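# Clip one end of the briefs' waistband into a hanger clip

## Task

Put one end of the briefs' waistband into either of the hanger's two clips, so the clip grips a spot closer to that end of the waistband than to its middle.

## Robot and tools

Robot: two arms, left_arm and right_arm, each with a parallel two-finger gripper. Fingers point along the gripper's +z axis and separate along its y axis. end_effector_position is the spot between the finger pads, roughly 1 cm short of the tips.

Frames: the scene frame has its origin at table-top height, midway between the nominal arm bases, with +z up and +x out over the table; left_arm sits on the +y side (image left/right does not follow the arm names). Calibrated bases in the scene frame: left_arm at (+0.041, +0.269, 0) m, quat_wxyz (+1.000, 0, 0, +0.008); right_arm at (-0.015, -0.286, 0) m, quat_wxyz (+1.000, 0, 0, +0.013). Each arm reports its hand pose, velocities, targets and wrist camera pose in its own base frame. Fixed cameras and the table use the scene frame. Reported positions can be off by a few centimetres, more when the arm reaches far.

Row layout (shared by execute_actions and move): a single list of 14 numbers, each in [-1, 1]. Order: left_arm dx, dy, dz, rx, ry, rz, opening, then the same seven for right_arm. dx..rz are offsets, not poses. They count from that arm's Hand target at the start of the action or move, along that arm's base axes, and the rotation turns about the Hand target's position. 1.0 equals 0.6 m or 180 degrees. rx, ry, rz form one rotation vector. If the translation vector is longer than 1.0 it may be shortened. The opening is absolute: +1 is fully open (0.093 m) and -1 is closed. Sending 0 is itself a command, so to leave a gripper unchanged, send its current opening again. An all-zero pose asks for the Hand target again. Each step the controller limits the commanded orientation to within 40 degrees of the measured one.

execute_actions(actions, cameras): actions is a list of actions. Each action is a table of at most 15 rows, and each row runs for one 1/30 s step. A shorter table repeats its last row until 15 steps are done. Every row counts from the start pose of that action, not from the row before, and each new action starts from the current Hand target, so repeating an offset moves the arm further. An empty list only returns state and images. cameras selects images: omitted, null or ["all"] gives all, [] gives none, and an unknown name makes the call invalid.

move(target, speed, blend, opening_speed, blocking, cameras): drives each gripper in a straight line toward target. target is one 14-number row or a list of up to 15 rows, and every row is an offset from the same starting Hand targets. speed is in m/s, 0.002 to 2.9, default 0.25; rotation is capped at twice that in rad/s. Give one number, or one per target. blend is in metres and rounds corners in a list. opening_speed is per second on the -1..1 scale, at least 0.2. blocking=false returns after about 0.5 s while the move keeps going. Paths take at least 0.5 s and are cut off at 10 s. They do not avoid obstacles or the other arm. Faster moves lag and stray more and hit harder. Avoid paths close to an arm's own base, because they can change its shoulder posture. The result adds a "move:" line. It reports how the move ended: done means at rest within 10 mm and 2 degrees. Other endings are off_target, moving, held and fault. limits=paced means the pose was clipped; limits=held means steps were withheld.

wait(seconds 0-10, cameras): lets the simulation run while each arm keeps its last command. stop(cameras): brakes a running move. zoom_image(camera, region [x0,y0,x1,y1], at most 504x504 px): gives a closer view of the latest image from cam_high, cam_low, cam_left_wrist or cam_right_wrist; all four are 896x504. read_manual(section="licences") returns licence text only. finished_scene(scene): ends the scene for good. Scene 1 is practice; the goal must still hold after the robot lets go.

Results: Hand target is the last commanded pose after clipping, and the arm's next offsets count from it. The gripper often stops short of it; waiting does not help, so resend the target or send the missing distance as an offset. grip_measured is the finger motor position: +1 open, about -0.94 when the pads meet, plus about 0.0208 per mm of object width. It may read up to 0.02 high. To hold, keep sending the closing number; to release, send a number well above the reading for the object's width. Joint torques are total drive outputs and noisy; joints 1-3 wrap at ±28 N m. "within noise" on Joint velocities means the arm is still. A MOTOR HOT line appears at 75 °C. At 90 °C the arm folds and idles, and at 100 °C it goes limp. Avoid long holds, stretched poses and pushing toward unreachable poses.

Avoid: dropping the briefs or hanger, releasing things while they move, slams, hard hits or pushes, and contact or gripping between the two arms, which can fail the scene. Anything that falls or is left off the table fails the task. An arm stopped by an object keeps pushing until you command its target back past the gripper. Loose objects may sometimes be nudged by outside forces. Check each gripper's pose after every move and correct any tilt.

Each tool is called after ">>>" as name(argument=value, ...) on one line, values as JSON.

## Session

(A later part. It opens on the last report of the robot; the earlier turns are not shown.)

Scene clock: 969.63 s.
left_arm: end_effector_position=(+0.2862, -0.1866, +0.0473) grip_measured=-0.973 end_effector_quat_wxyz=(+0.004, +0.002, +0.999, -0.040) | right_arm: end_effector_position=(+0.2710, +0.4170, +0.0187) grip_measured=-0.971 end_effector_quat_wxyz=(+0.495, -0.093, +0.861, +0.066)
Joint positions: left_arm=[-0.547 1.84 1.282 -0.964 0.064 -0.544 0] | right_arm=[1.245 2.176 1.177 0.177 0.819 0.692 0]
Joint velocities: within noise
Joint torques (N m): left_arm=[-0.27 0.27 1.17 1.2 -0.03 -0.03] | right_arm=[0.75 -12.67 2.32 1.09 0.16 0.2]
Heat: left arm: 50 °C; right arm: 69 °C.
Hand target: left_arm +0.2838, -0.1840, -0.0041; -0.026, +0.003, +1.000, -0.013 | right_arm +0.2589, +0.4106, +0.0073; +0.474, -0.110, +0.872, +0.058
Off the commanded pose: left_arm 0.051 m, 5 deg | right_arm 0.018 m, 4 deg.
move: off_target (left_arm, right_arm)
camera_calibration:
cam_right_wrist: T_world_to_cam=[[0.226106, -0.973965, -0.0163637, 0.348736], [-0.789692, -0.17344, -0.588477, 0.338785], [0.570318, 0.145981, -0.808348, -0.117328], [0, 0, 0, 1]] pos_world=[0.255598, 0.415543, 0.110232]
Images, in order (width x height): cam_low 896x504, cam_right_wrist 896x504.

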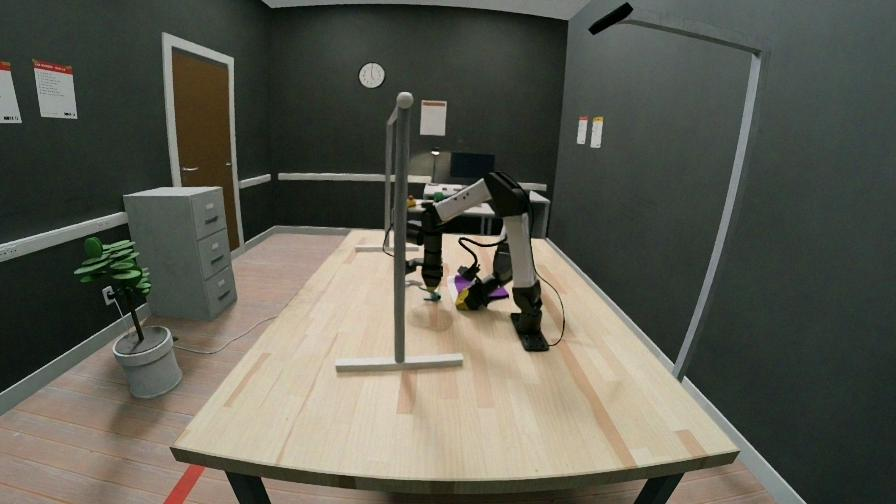

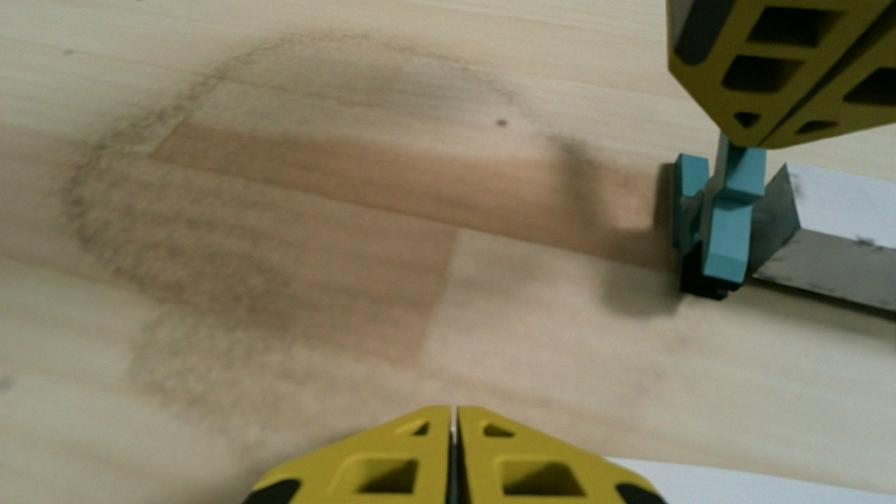

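>>> move(target=[-0.0367, 0, -0.008, 0, 0, 0, -1, 0, 0, 0, 0, 0, 0, -1], speed=0.05, cameras=["cam_right_wrist", "cam_low"])

>>> zoom_image(camera="cam_low", region=[424, 288, 460, 308])

Scene clock: 974.43 s.
left_arm: end_effector_position=(+0.2804, -0.1864, +0.0427) grip_measured=-0.973 end_effector_quat_wxyz=(+0.027, +0.001, +0.999, -0.041) | right_arm: end_effector_position=(+0.2710, +0.4170, +0.0187) grip_measured=-0.971 end_effector_quat_wxyz=(+0.495, -0.093, +0.861, +0.066)
Joint positions: left_arm=[-0.566 1.793 1.201 -0.889 0.041 -0.567 0] | right_arm=[1.245 2.176 1.177 0.177 0.819 0.692 0]
Joint velocities: within noise
Joint torques (N m): left_arm=[-1.68 0.12 0.18 0.96 0.1 -0.1] | right_arm=[0.81 -12.62 2.35 1.09 0.16 0.21]
Heat: left arm: 49 °C; right arm: 70 °C.
Hand target: left_arm +0.2618, -0.1839, -0.0089; -0.026, +0.003, +1.000, -0.013 | right_arm +0.2589, +0.4106, +0.0073; +0.474, -0.110, +0.872, +0.058
Off the commanded pose: left_arm 0.055 m, 7 deg | right_arm 0.018 m, 4 deg.
move: off_target (left_arm, right_arm)
camera_calibration:
cam_right_wrist: T_world_to_cam=[[0.226106, -0.973965, -0.0163637, 0.348736], [-0.789692, -0.17344, -0.588477, 0.338785], [0.570318, 0.145981, -0.808348, -0.117328], [0, 0, 0, 1]] pos_world=[0.255598, 0.415543, 0.110232]
Images, in order (width x height): cam_low 896x504, cam_right_wrist 896x504.

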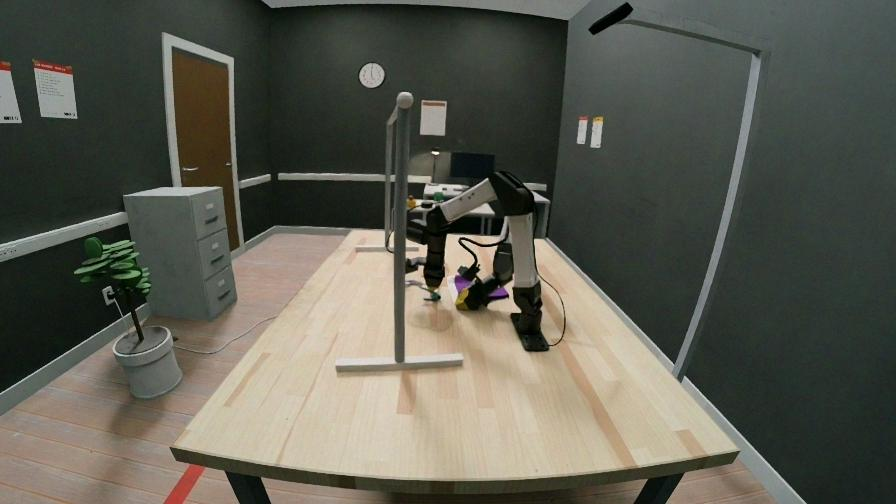

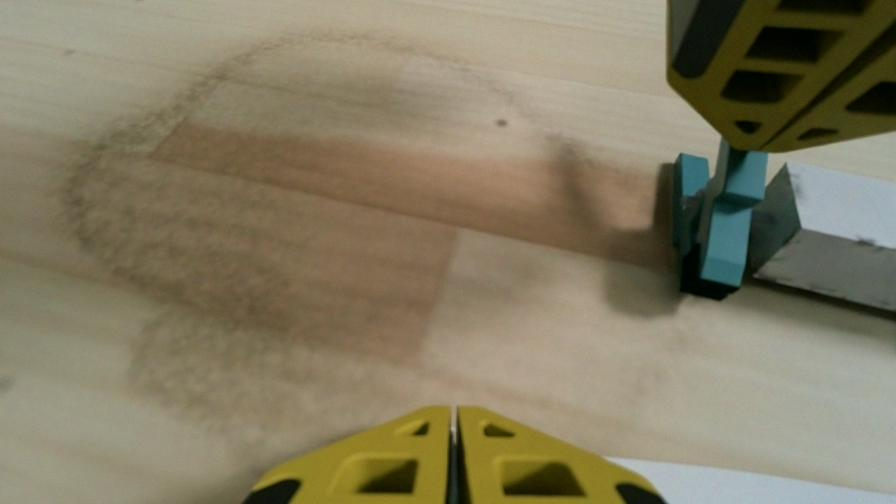

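Scaled by 14.000 from the camera's 896x504 image, which has a finer 1280x720 frame.

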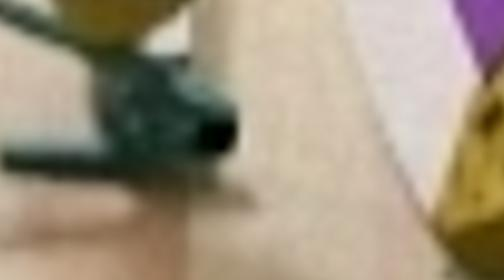

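>>> move(target=[[0.01, 0, 0.1117, 0, 0.02, 0, -1, 0, 0, 0, 0, 0, 0, -1], [0.0612, 0, 0.1117, 0, 0.048, 0, -1, 0, 0, 0, 0, 0, 0, -1], [0.0413, 0, 0.0148, 0, 0.048, 0, -1, 0, 0, 0, 0, 0, 0, -1]], speed=[0.15, 0.12, 0.07], cameras=["cam_right_wrist", "cam_low"])

>>> zoom_image(camera="cam_low", region=[424, 288, 460, 308])

Scene clock: 993.83 s.
left_arm: end_effector_position=(+0.3050, -0.1868, +0.0448) grip_measured=-0.973 end_effector_quat_wxyz=(-0.047, +0.000, +0.998, -0.033) | right_arm: end_effector_position=(+0.2710, +0.4170, +0.0187) grip_measured=-0.971 end_effector_quat_wxyz=(+0.495, -0.093, +0.861, +0.066)
Joint positions: left_arm=[-0.501 1.987 1.47 -1.104 0.104 -0.498 0] | right_arm=[1.245 2.176 1.177 0.177 0.819 0.692 0]
Joint velocities: within noise
Joint torques (N m): left_arm=[-0.73 -2.93 0.66 0.44 0.26 -0.01] | right_arm=[0.79 -12.62 2.32 1.1 0.18 0.19]
Heat: left arm: 47 °C; right arm: 73 °C.
Hand target: left_arm +0.2866, -0.1839, +0.0000; -0.101, +0.002, +0.995, -0.013 | right_arm +0.2589, +0.4106, +0.0073; +0.474, -0.110, +0.872, +0.058
Off the commanded pose: left_arm 0.049 m, 7 deg | right_arm 0.018 m, 4 deg.
move: off_target (left_arm, right_arm)
camera_calibration:
cam_right_wrist: T_world_to_cam=[[0.226106, -0.973965, -0.0163637, 0.348736], [-0.789692, -0.17344, -0.588477, 0.338785], [0.570318, 0.145981, -0.808348, -0.117328], [0, 0, 0, 1]] pos_world=[0.255598, 0.415543, 0.110232]
Images, in order (width x height): cam_low 896x504, cam_right_wrist 896x504.

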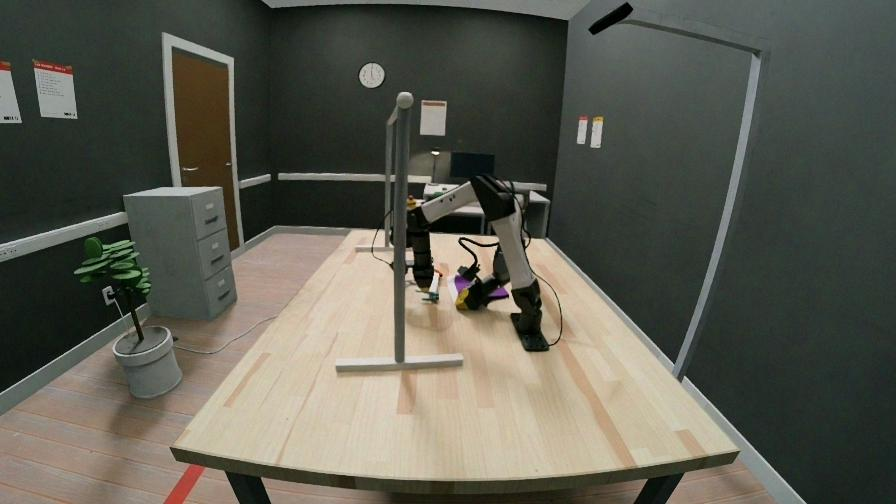

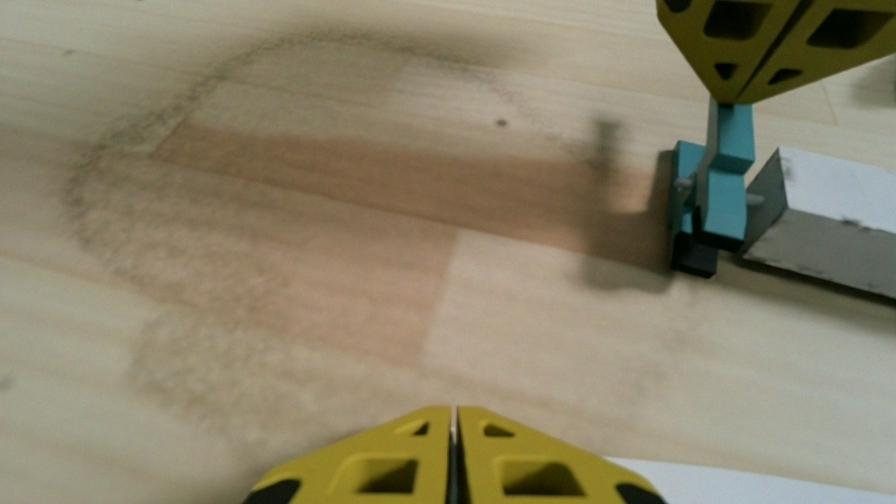

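Scaled by 14.000 from the camera's 896x504 image, which has a finer 1280x720 frame.

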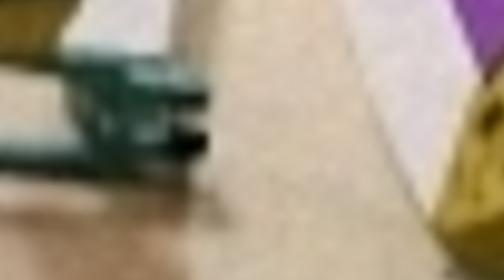

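>>> move(target=[[0, 0, 0, 0, 0, 0, -1, 0.02, 0.008, 0.09, 0.006, -0.024, 0, -1], [0, 0, 0, 0, 0, 0, -1, 0.0968, 0.0073, 0.1, 0.012, -0.0485, 0, -1]], speed=0.14, blend=[0.02, 0], cameras=["cam_right_wrist", "cam_low"])

>>> zoom_image(camera="cam_low", region=[420, 280, 476, 312])

Scene clock: 1033.13 s.
left_arm: end_effector_position=(+0.3049, -0.1867, +0.0451) grip_measured=-0.973 end_effector_quat_wxyz=(-0.046, +0.000, +0.998, -0.034) | right_arm: end_effector_position=(+0.3158, +0.4059, +0.0642) grip_measured=-0.971 end_effector_quat_wxyz=(+0.537, -0.102, +0.836, +0.053)
Joint positions: left_arm=[-0.501 1.985 1.468 -1.102 0.104 -0.498 0] | right_arm=[1.15 2.107 1.177 0.273 0.816 0.489 0]
Joint velocities: within noise
Joint torques (N m): left_arm=[-0.7 -2.73 0.9 0.42 0.25 -0.01] | right_arm=[0.03 -10.43 5.86 2 0.21 -0.08]
Heat: left arm: 46 °C; right arm: 74 °C.
Hand target: left_arm +0.2867, -0.1839, +0.0001; -0.101, +0.002, +0.995, -0.013 | right_arm +0.3170, +0.4149, +0.0673; +0.541, -0.105, +0.832, +0.066
Off the commanded pose: left_arm 0.049 m, 7 deg | right_arm 0.010 m, 2 deg.
move: off_target (left_arm)
camera_calibration:
cam_right_wrist: T_world_to_cam=[[0.227045, -0.973535, 0.0260715, 0.325218], [-0.727179, -0.187276, -0.660408, 0.389605], [0.647813, 0.130983, -0.750455, -0.126627], [0, 0, 0, 1]] pos_world=[0.291504, 0.406161, 0.153791]
Images, in order (width x height): cam_low 896x504, cam_right_wrist 896x504.

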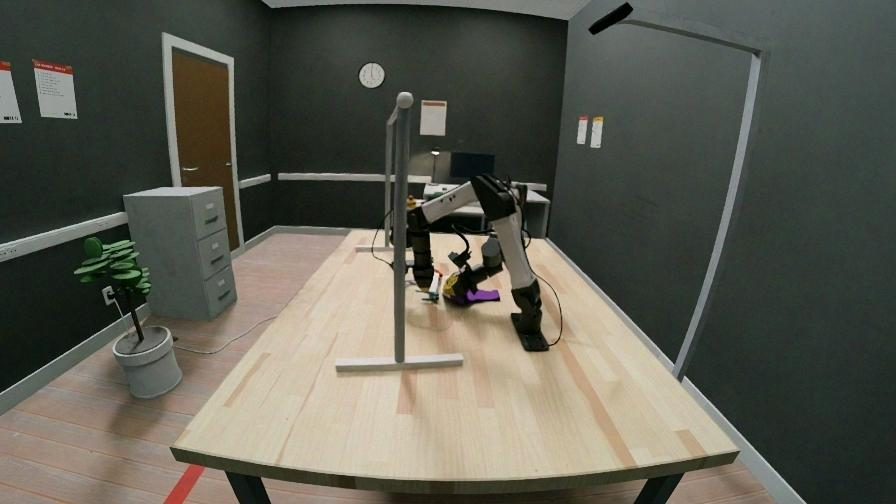

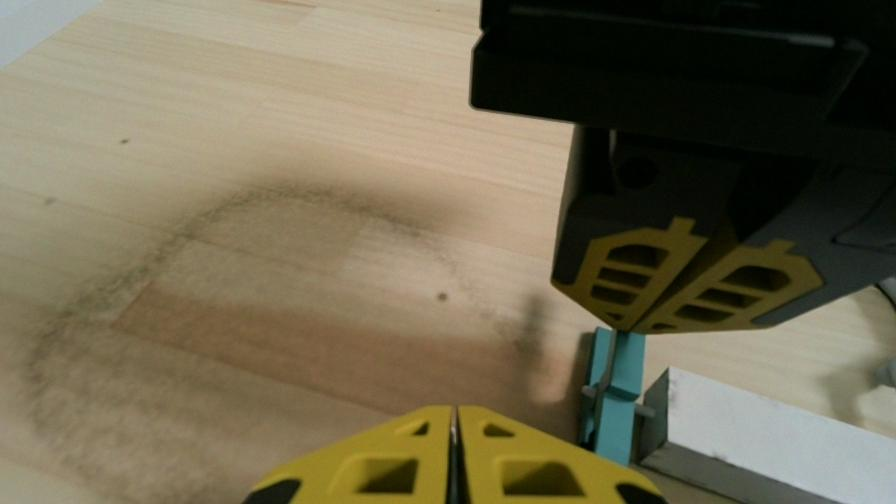

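Scaled by 9.000 from the camera's 896x504 image, which has a finer 1280x720 frame.

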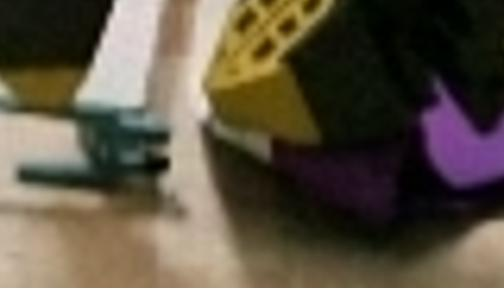

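>>> zoom_image(camera="cam_low", region=[432, 274, 460, 302])

Scaled by 18.000 from the camera's 896x504 image, which has a finer 1280x720 frame.

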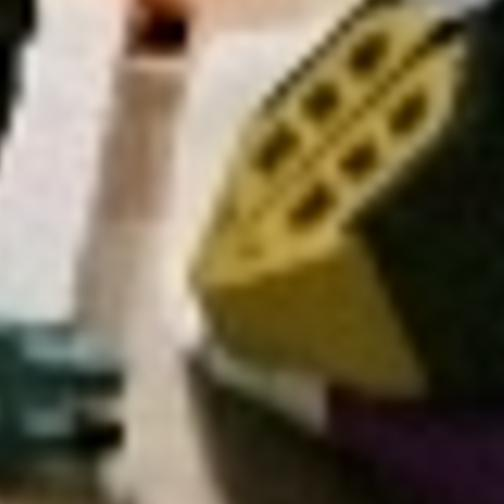

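>>> move(target=[0, 0, 0, 0, 0, 0, -1, 0.005, -0.01, -0.0233, 0, 0, 0, -1], speed=0.06, cameras=["cam_low"])

>>> zoom_image(camera="cam_low", region=[432, 274, 460, 302])

Scene clock: 1058.90 s.
left_arm: end_effector_position=(+0.3049, -0.1867, +0.0451) grip_measured=-0.973 end_effector_quat_wxyz=(-0.046, +0.000, +0.998, -0.034) | right_arm: end_effector_position=(+0.3186, +0.4127, +0.0667) grip_measured=-0.971 end_effector_quat_wxyz=(+0.545, -0.096, +0.830, +0.072)
Joint positions: left_arm=[-0.501 1.985 1.468 -1.102 0.104 -0.498 0] | right_arm=[1.148 2.121 1.177 0.338 0.805 0.48 0]
Joint velocities: within noise
Joint torques (N m): left_arm=[-0.76 -2.76 0.88 0.42 0.24 0] | right_arm=[-0.88 -9.61 3.15 2.06 0.16 -0.07]
Heat: left arm: 45 °C; right arm: 71 °C.
Hand target: left_arm +0.2867, -0.1839, +0.0001; -0.101, +0.002, +0.995, -0.013 | right_arm +0.3200, +0.4089, +0.0534; +0.541, -0.105, +0.832, +0.066
Off the commanded pose: left_arm 0.049 m, 7 deg | right_arm 0.014 m, 1 deg.
move: off_target (left_arm, right_arm)
Images, in order (width x height): cam_low 896x504.

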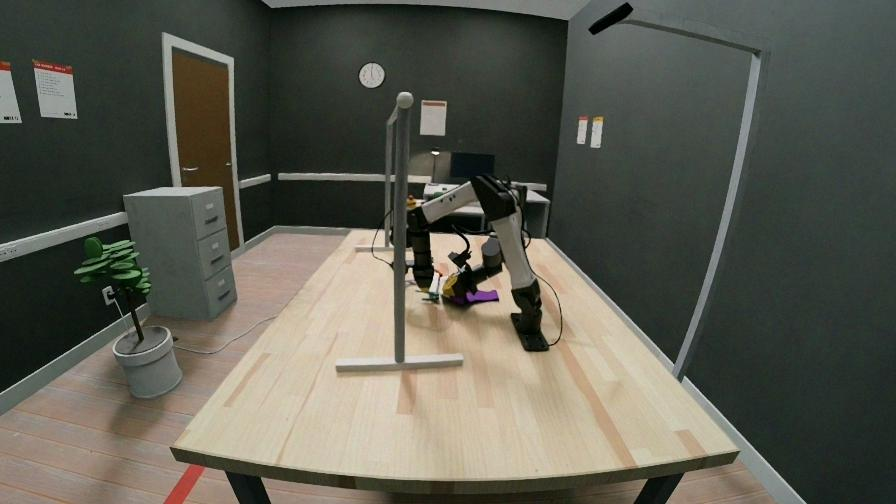

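Scaled by 18.000 from the camera's 896x504 image, which has a finer 1280x720 frame.

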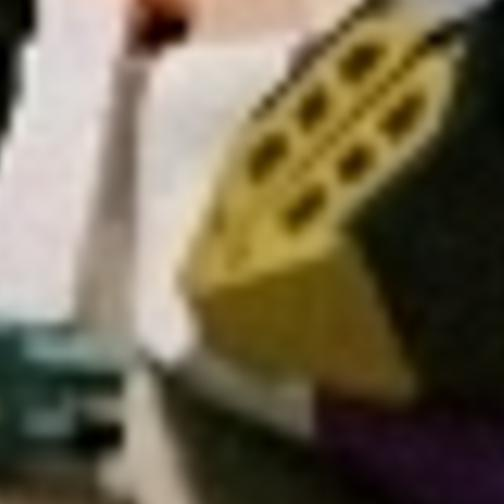

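>>> move(target=[0, 0, 0, 0, 0, 0, -1, -0.0083, -0.0167, -0.02, 0, 0, 0, -1], speed=0.06, cameras=["cam_low"])

>>> zoom_image(camera="cam_low", region=[432, 280, 460, 308])

Scene clock: 1071.33 s.
left_arm: end_effector_position=(+0.3049, -0.1867, +0.0451) grip_measured=-0.973 end_effector_quat_wxyz=(-0.046, +0.000, +0.998, -0.034) | right_arm: end_effector_position=(+0.3138, +0.4020, +0.0537) grip_measured=-0.971 end_effector_quat_wxyz=(+0.545, -0.096, +0.830, +0.071)
Joint positions: left_arm=[-0.501 1.985 1.468 -1.102 0.104 -0.498 0] | right_arm=[1.148 2.121 1.109 0.404 0.805 0.48 0]
Joint velocities: within noise
Joint torques (N m): left_arm=[-0.7 -2.74 0.88 0.42 0.26 -0.02] | right_arm=[-0.77 -9.2 3.3 2.05 0.17 -0.06]
Heat: left arm: 44 °C; right arm: 68 °C.
Hand target: left_arm +0.2867, -0.1839, +0.0001; -0.101, +0.002, +0.995, -0.013 | right_arm +0.3151, +0.3989, +0.0414; +0.541, -0.105, +0.832, +0.066
Off the commanded pose: left_arm 0.049 m, 7 deg | right_arm 0.013 m, 1 deg.
move: off_target (left_arm, right_arm)
Images, in order (width x height): cam_low 896x504.

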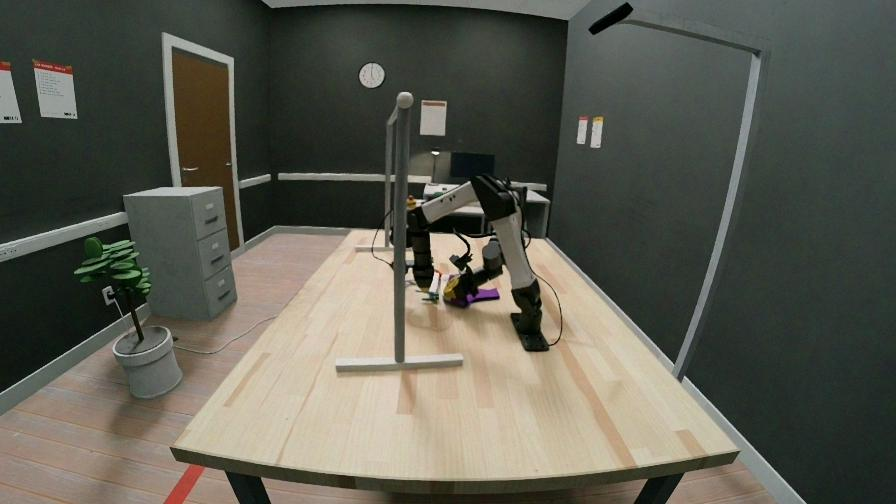

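Scaled by 18.000 from the camera's 896x504 image, which has a finer 1280x720 frame.

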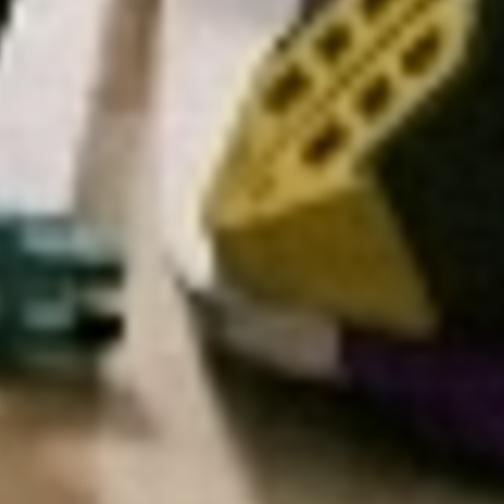

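>>> move(target=[-0.0083, 0, -0.0333, 0, 0, 0, -1, 0, 0, -0.01, 0, 0, 0, -1], speed=0.06, cameras=["cam_low", "cam_right_wrist"])

>>> zoom_image(camera="cam_low", region=[432, 280, 460, 308])

Scene clock: 1080.97 s.
left_arm: end_effector_position=(+0.3023, -0.1853, +0.0393) grip_measured=-0.973 end_effector_quat_wxyz=(-0.039, +0.000, +0.999, -0.037) | right_arm: end_effector_position=(+0.3142, +0.4030, +0.0482) grip_measured=-0.971 end_effector_quat_wxyz=(+0.545, -0.096, +0.830, +0.072)
Joint positions: left_arm=[-0.501 1.967 1.419 -1.056 0.104 -0.498 0] | right_arm=[1.148 2.139 1.109 0.424 0.805 0.48 0]
Joint velocities: within noise
Joint torques (N m): left_arm=[-1.31 -0.35 -0.76 0.79 0.25 -0.07] | right_arm=[-0.83 -9.39 2.97 2.06 0.17 -0.06]
Heat: left arm: 44 °C; right arm: 66 °C.
Hand target: left_arm +0.2817, -0.1839, -0.0199; -0.101, +0.002, +0.995, -0.013 | right_arm +0.3151, +0.3989, +0.0353; +0.541, -0.105, +0.832, +0.066
Off the commanded pose: left_arm 0.063 m, 8 deg | right_arm 0.013 m, 1 deg.
move: off_target (left_arm, right_arm)
camera_calibration:
cam_right_wrist: T_world_to_cam=[[0.237065, -0.971449, -0.00935076, 0.320942], [-0.71411, -0.167724, -0.679644, 0.36622], [0.658671, 0.167798, -0.733483, -0.156266], [0, 0, 0, 1]] pos_world=[0.288365, 0.399423, 0.137282]
Images, in order (width x height): cam_low 896x504, cam_right_wrist 896x504.

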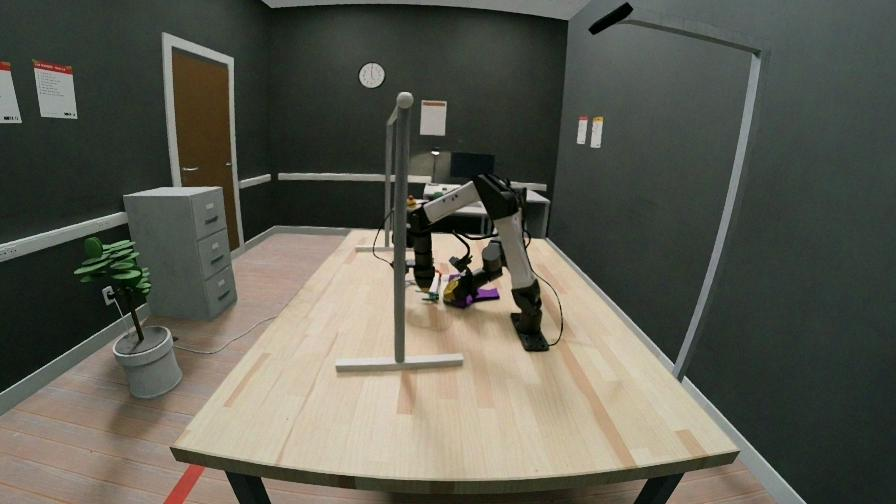

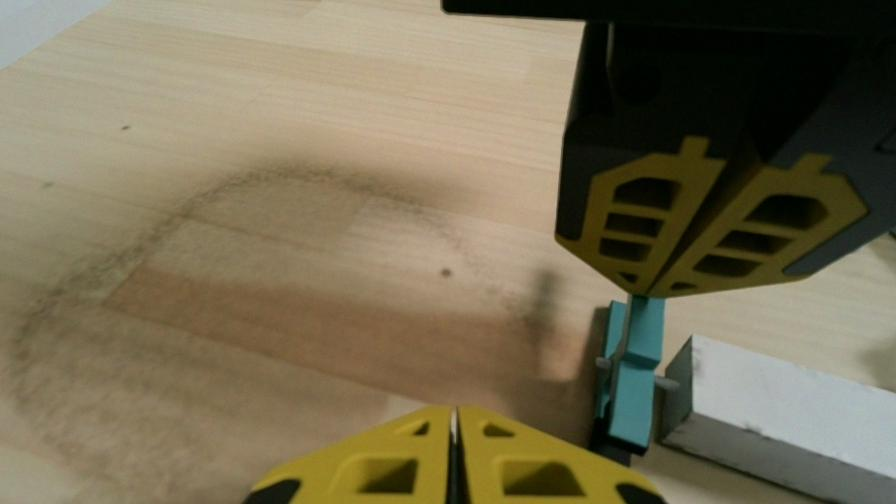

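Scaled by 18.000 from the camera's 896x504 image, which has a finer 1280x720 frame.

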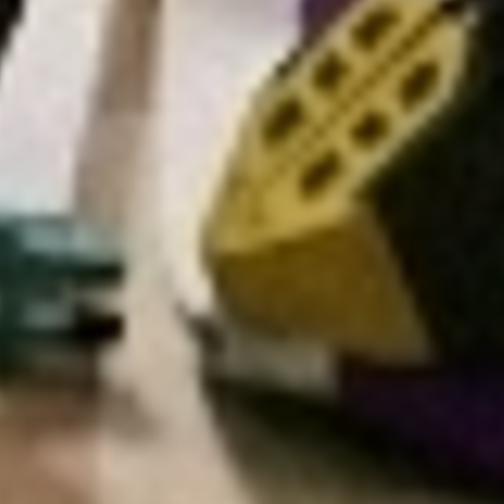

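>>> zoom_image(camera="cam_low", region=[434, 284, 450, 302])

Scaled by 28.000 from the camera's 896x504 image, which has a finer 1280x720 frame.

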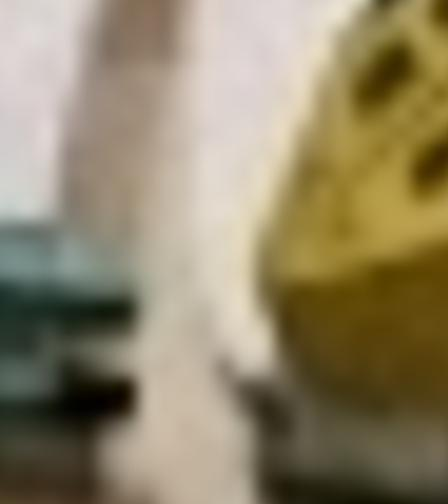

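>>> move(target=[0, 0, 0, 0, 0, 0, -1, 0.0083, 0, -0.004, 0, 0, 0, -1], speed=0.05, cameras=["cam_low", "cam_high", "cam_left_wrist"])

>>> zoom_image(camera="cam_low", region=[434, 284, 450, 302])

Scene clock: 1093.83 s.
left_arm: end_effector_position=(+0.3025, -0.1854, +0.0421) grip_measured=-0.973 end_effector_quat_wxyz=(-0.033, +0.001, +0.999, -0.041) | right_arm: end_effector_position=(+0.3186, +0.4007, +0.0432) grip_measured=-0.971 end_effector_quat_wxyz=(+0.544, -0.097, +0.831, +0.069)
Joint positions: left_arm=[-0.501 1.951 1.409 -1.047 0.104 -0.498 0] | right_arm=[1.137 2.152 1.109 0.436 0.797 0.471 0]
Joint velocities: within noise
Joint torques (N m): left_arm=[-1.29 0.8 -0.09 0.7 0.25 -0.08] | right_arm=[-0.8 -9.44 3.47 2.07 0.15 -0.05]
Heat: left arm: 44 °C; right arm: 65 °C.
Hand target: left_arm +0.2816, -0.1839, -0.0200; -0.101, +0.002, +0.995, -0.013 | right_arm +0.3200, +0.3989, +0.0328; +0.540, -0.105, +0.832, +0.066
Off the commanded pose: left_arm 0.065 m, 8 deg | right_arm 0.011 m, 1 deg.
move: off_target (left_arm, right_arm)
camera_calibration:
cam_left_wrist: T_world_to_cam=[[0.0136349, -0.995543, 0.0933159, -0.195746], [-0.867606, 0.0346135, 0.496045, 0.283717], [-0.497065, -0.087725, -0.863268, 0.254647], [0, 0, 0, 1]] pos_world=[0.3754, -0.182355, 0.0973582]
Images, in order (width x height): cam_high 896x504, cam_low 896x504, cam_left_wrist 896x504.

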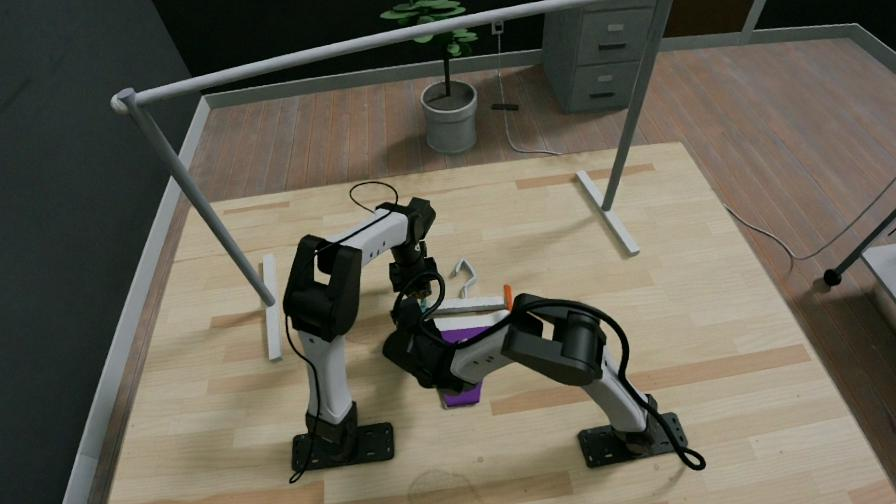

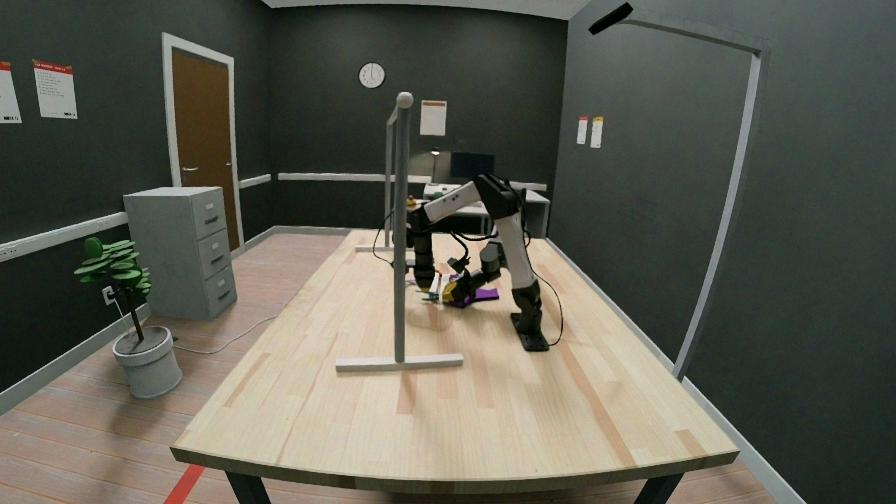

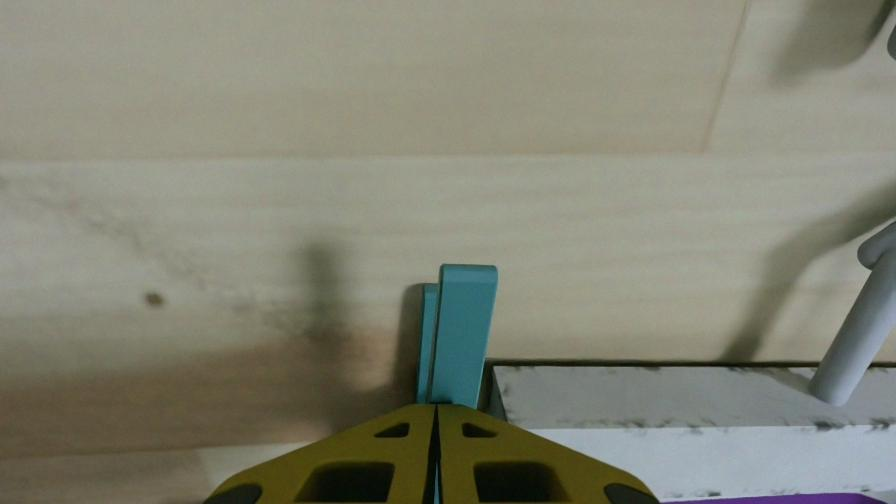

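Scaled by 28.000 from the camera's 896x504 image, which has a finer 1280x720 frame.

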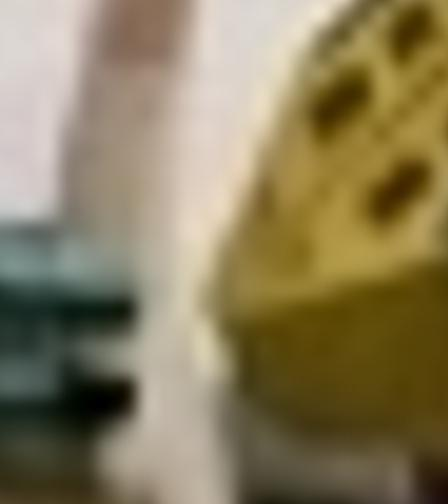

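>>> zoom_image(camera="cam_low", region=[430, 282, 454, 306])

Scaled by 21.000 from the camera's 896x504 image, which has a finer 1280x720 frame.

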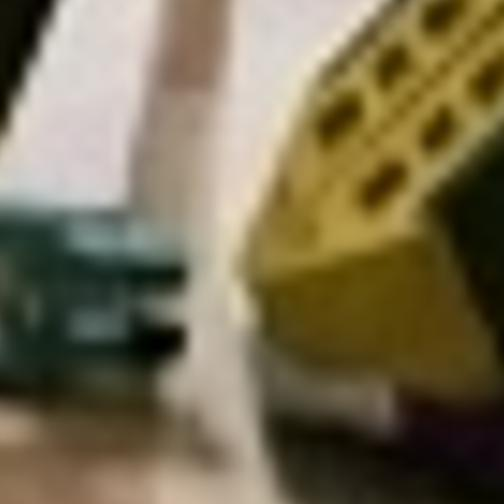

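>>> move(target=[0,0,0,0,0,0,-1, 0,0,0.034,0,0,0,-1], speed=0.06, cameras=["cam_low","cam_right_wrist"])

Scene clock: 1123.23 s.
left_arm: end_effector_position=(+0.3021, -0.1852, +0.0394) grip_measured=-0.973 end_effector_quat_wxyz=(-0.035, +0.001, +0.999, -0.040) | right_arm: end_effector_position=(+0.3183, +0.3999, +0.0420) grip_measured=-0.971 end_effector_quat_wxyz=(+0.542, -0.099, +0.832, +0.065)
Joint positions: left_arm=[-0.501 1.958 1.407 -1.044 0.104 -0.498 0] | right_arm=[1.137 2.152 1.109 0.428 0.797 0.469 0]
Joint velocities: within noise
Joint torques (N m): left_arm=[-1.31 0.5 0.28 0.68 0.25 -0.08] | right_arm=[-0.75 -14.72 4.42 1.48 0.17 -0.07]
Heat: left arm: 42 °C; right arm: 67 °C.
Hand target: left_arm +0.2817, -0.1839, -0.0199; -0.101, +0.002, +0.995, -0.013 | right_arm +0.3200, +0.3989, +0.0532; +0.540, -0.105, +0.832, +0.066
Off the commanded pose: left_arm 0.063 m, 8 deg | right_arm 0.011 m, 1 deg.
move: off_target (left_arm, right_arm)
camera_calibration:
cam_right_wrist: T_world_to_cam=[[0.235905, -0.971765, 0.00468747, 0.3169], [-0.717839, -0.17751, -0.673199, 0.369211], [0.655023, 0.155446, -0.739446, -0.156631], [0, 0, 0, 1]] pos_world=[0.292873, 0.397839, 0.131247]
Images, in order (width x height): cam_low 896x504, cam_right_wrist 896x504.

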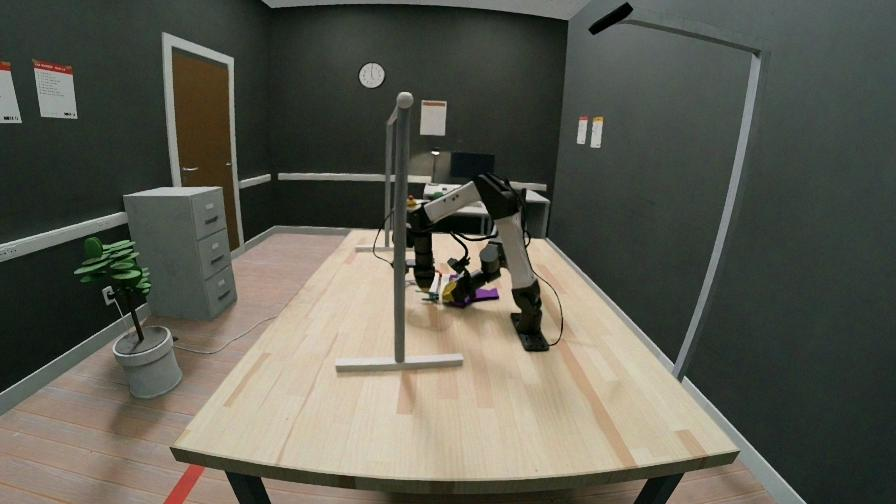

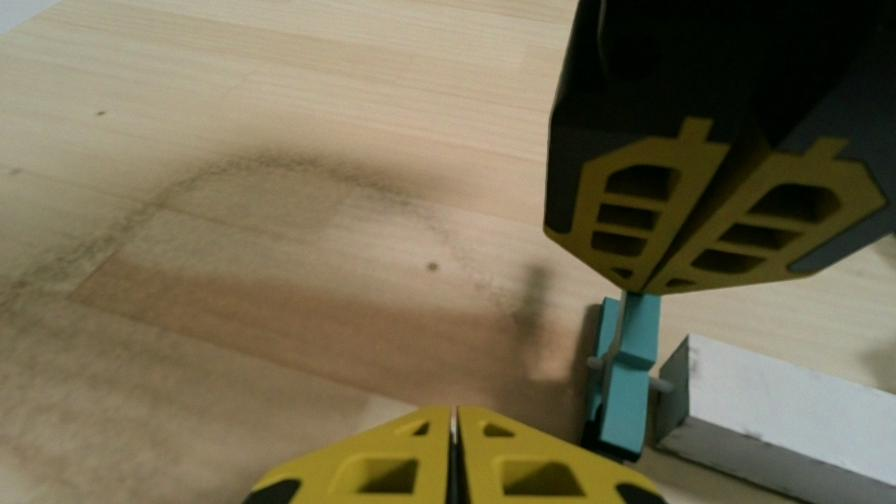

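>>> zoom_image(camera="cam_low", region=[434, 284, 450, 302])

>>> zoom_image(camera="cam_right_wrist", region=[560, 280, 760, 480])

Scaled by 28.000 from the camera's 896x504 image, which has a finer 1280x720 frame.

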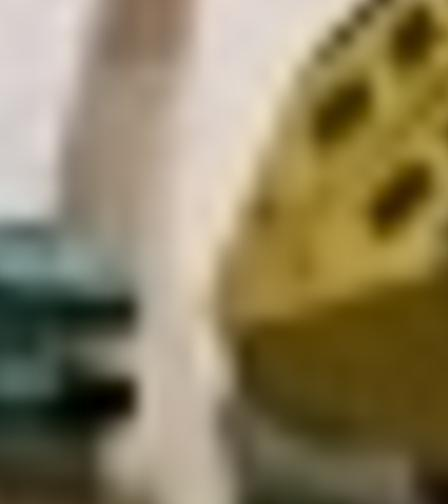

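Scaled by 2.520 from the camera's 896x504 image, which has a finer 1280x720 frame.

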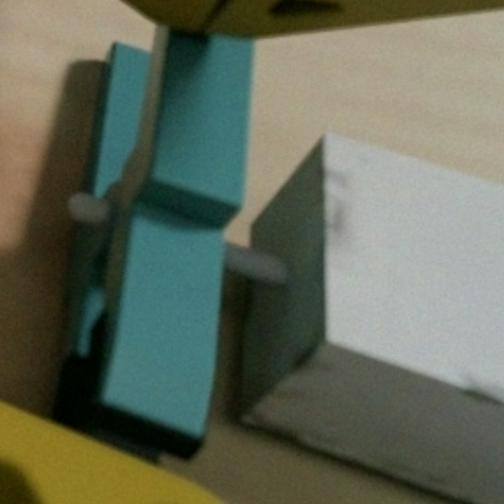

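>>> move(target=[0,0,0,0,0,0,-1, 0,0,0.0125,0,0,0,-1], speed=0.05, cameras=["cam_low"])

>>> zoom_image(camera="cam_low", region=[434, 284, 450, 302])

Scene clock: 1137.90 s.
left_arm: end_effector_position=(+0.3021, -0.1852, +0.0394) grip_measured=-0.973 end_effector_quat_wxyz=(-0.035, +0.001, +0.999, -0.040) | right_arm: end_effector_position=(+0.3177, +0.3986, +0.0493) grip_measured=-0.971 end_effector_quat_wxyz=(+0.542, -0.101, +0.832, +0.064)
Joint positions: left_arm=[-0.501 1.958 1.407 -1.044 0.104 -0.498 0] | right_arm=[1.137 2.128 1.109 0.401 0.797 0.468 0]
Joint velocities: within noise
Joint torques (N m): left_arm=[-1.32 0.5 0.28 0.68 0.24 -0.07] | right_arm=[-0.8 -14.22 4.93 1.47 0.18 -0.05]
Heat: left arm: 42 °C; right arm: 73 °C.
Hand target: left_arm +0.2817, -0.1839, -0.0199; -0.101, +0.002, +0.995, -0.013 | right_arm +0.3200, +0.3989, +0.0609; +0.541, -0.105, +0.832, +0.066
Off the commanded pose: left_arm 0.063 m, 8 deg | right_arm 0.012 m, 1 deg.
move: off_target (left_arm, right_arm)
Images, in order (width x height): cam_low 896x504.

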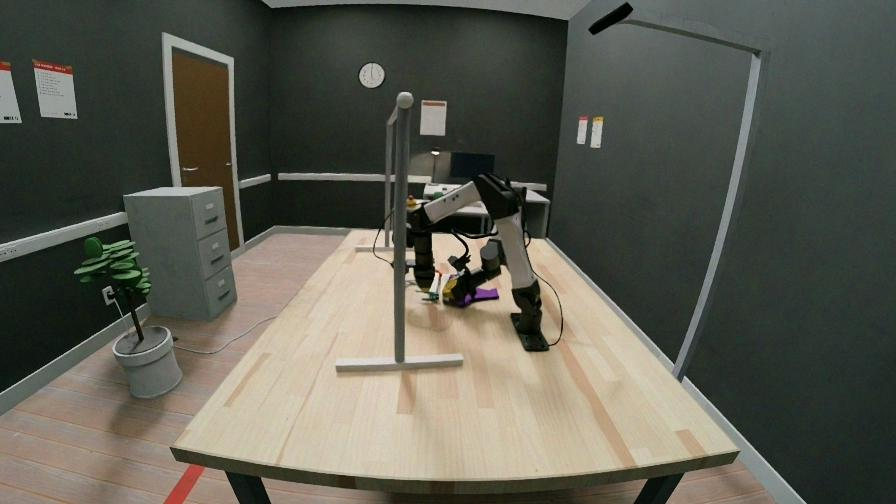

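Scaled by 28.000 from the camera's 896x504 image, which has a finer 1280x720 frame.

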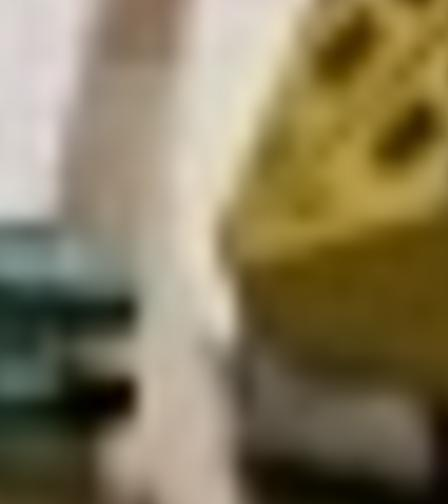

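>>> wait(seconds=0, cameras=["cam_left_wrist","cam_high"])

Scene clock: 1144.43 s.
left_arm: end_effector_position=(+0.3021, -0.1852, +0.0394) grip_measured=-0.973 end_effector_quat_wxyz=(-0.035, +0.001, +0.999, -0.040) | right_arm: end_effector_position=(+0.3176, +0.3985, +0.0490) grip_measured=-0.971 end_effector_quat_wxyz=(+0.541, -0.101, +0.832, +0.063)
Joint positions: left_arm=[-0.501 1.958 1.407 -1.044 0.104 -0.498 0] | right_arm=[1.137 2.128 1.109 0.399 0.797 0.468 0]
Joint velocities: within noise
Joint torques (N m): left_arm=[-1.29 0.47 0.25 0.69 0.25 -0.07] | right_arm=[-0.7 -14.26 4.92 1.49 0.17 -0.05]
Heat: left arm: 42 °C; right arm: 73 °C.
Hand target: left_arm +0.2817, -0.1839, -0.0199; -0.101, +0.002, +0.995, -0.013 | right_arm +0.3200, +0.3989, +0.0609; +0.541, -0.105, +0.832, +0.066
Tool commands: left_gripper/opening=-1.0 right_gripper/opening=-1.0
Off the commanded pose: left_arm 0.063 m, 8 deg | right_arm 0.012 m, 1 deg.
camera_calibration:
cam_left_wrist: T_world_to_cam=[[0.0140276, -0.995796, 0.0905226, -0.1952], [-0.865073, 0.0333153, 0.500539, 0.283343], [-0.50145, -0.08533, -0.860968, 0.25379], [0, 0, 0, 1]] pos_world=[0.375114, -0.182163, 0.0943509]
Images, in order (width x height): cam_high 896x504, cam_left_wrist 896x504.

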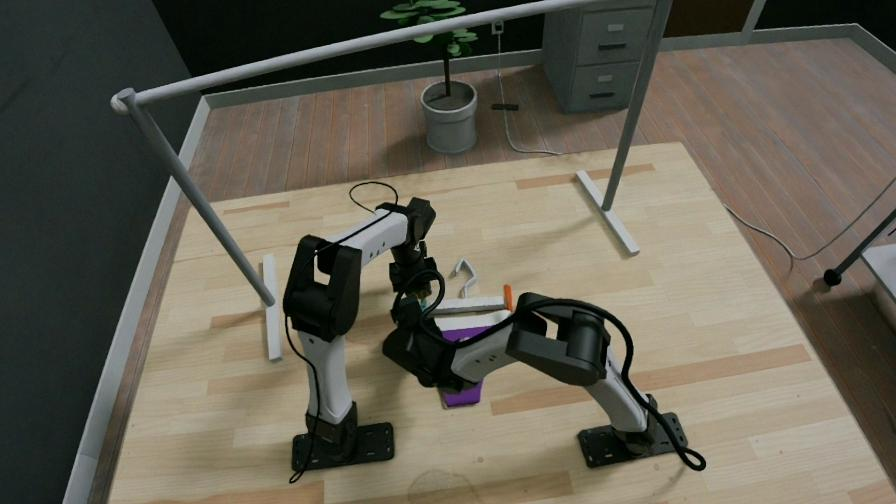

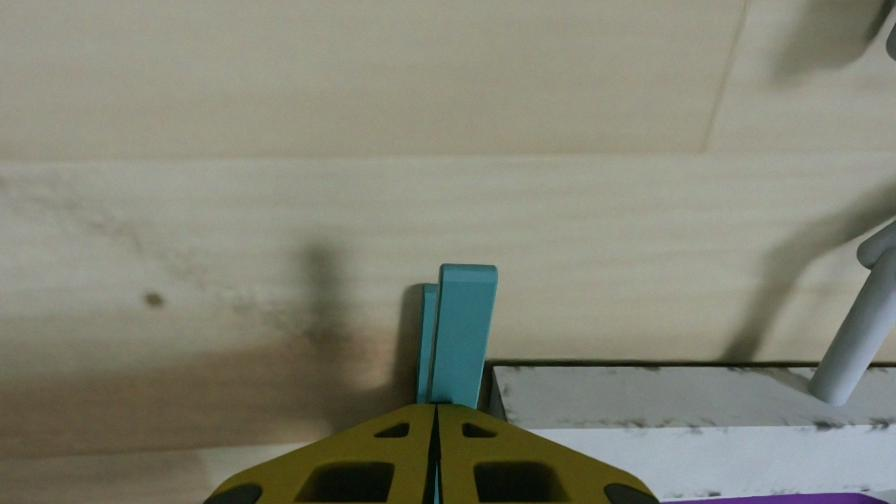

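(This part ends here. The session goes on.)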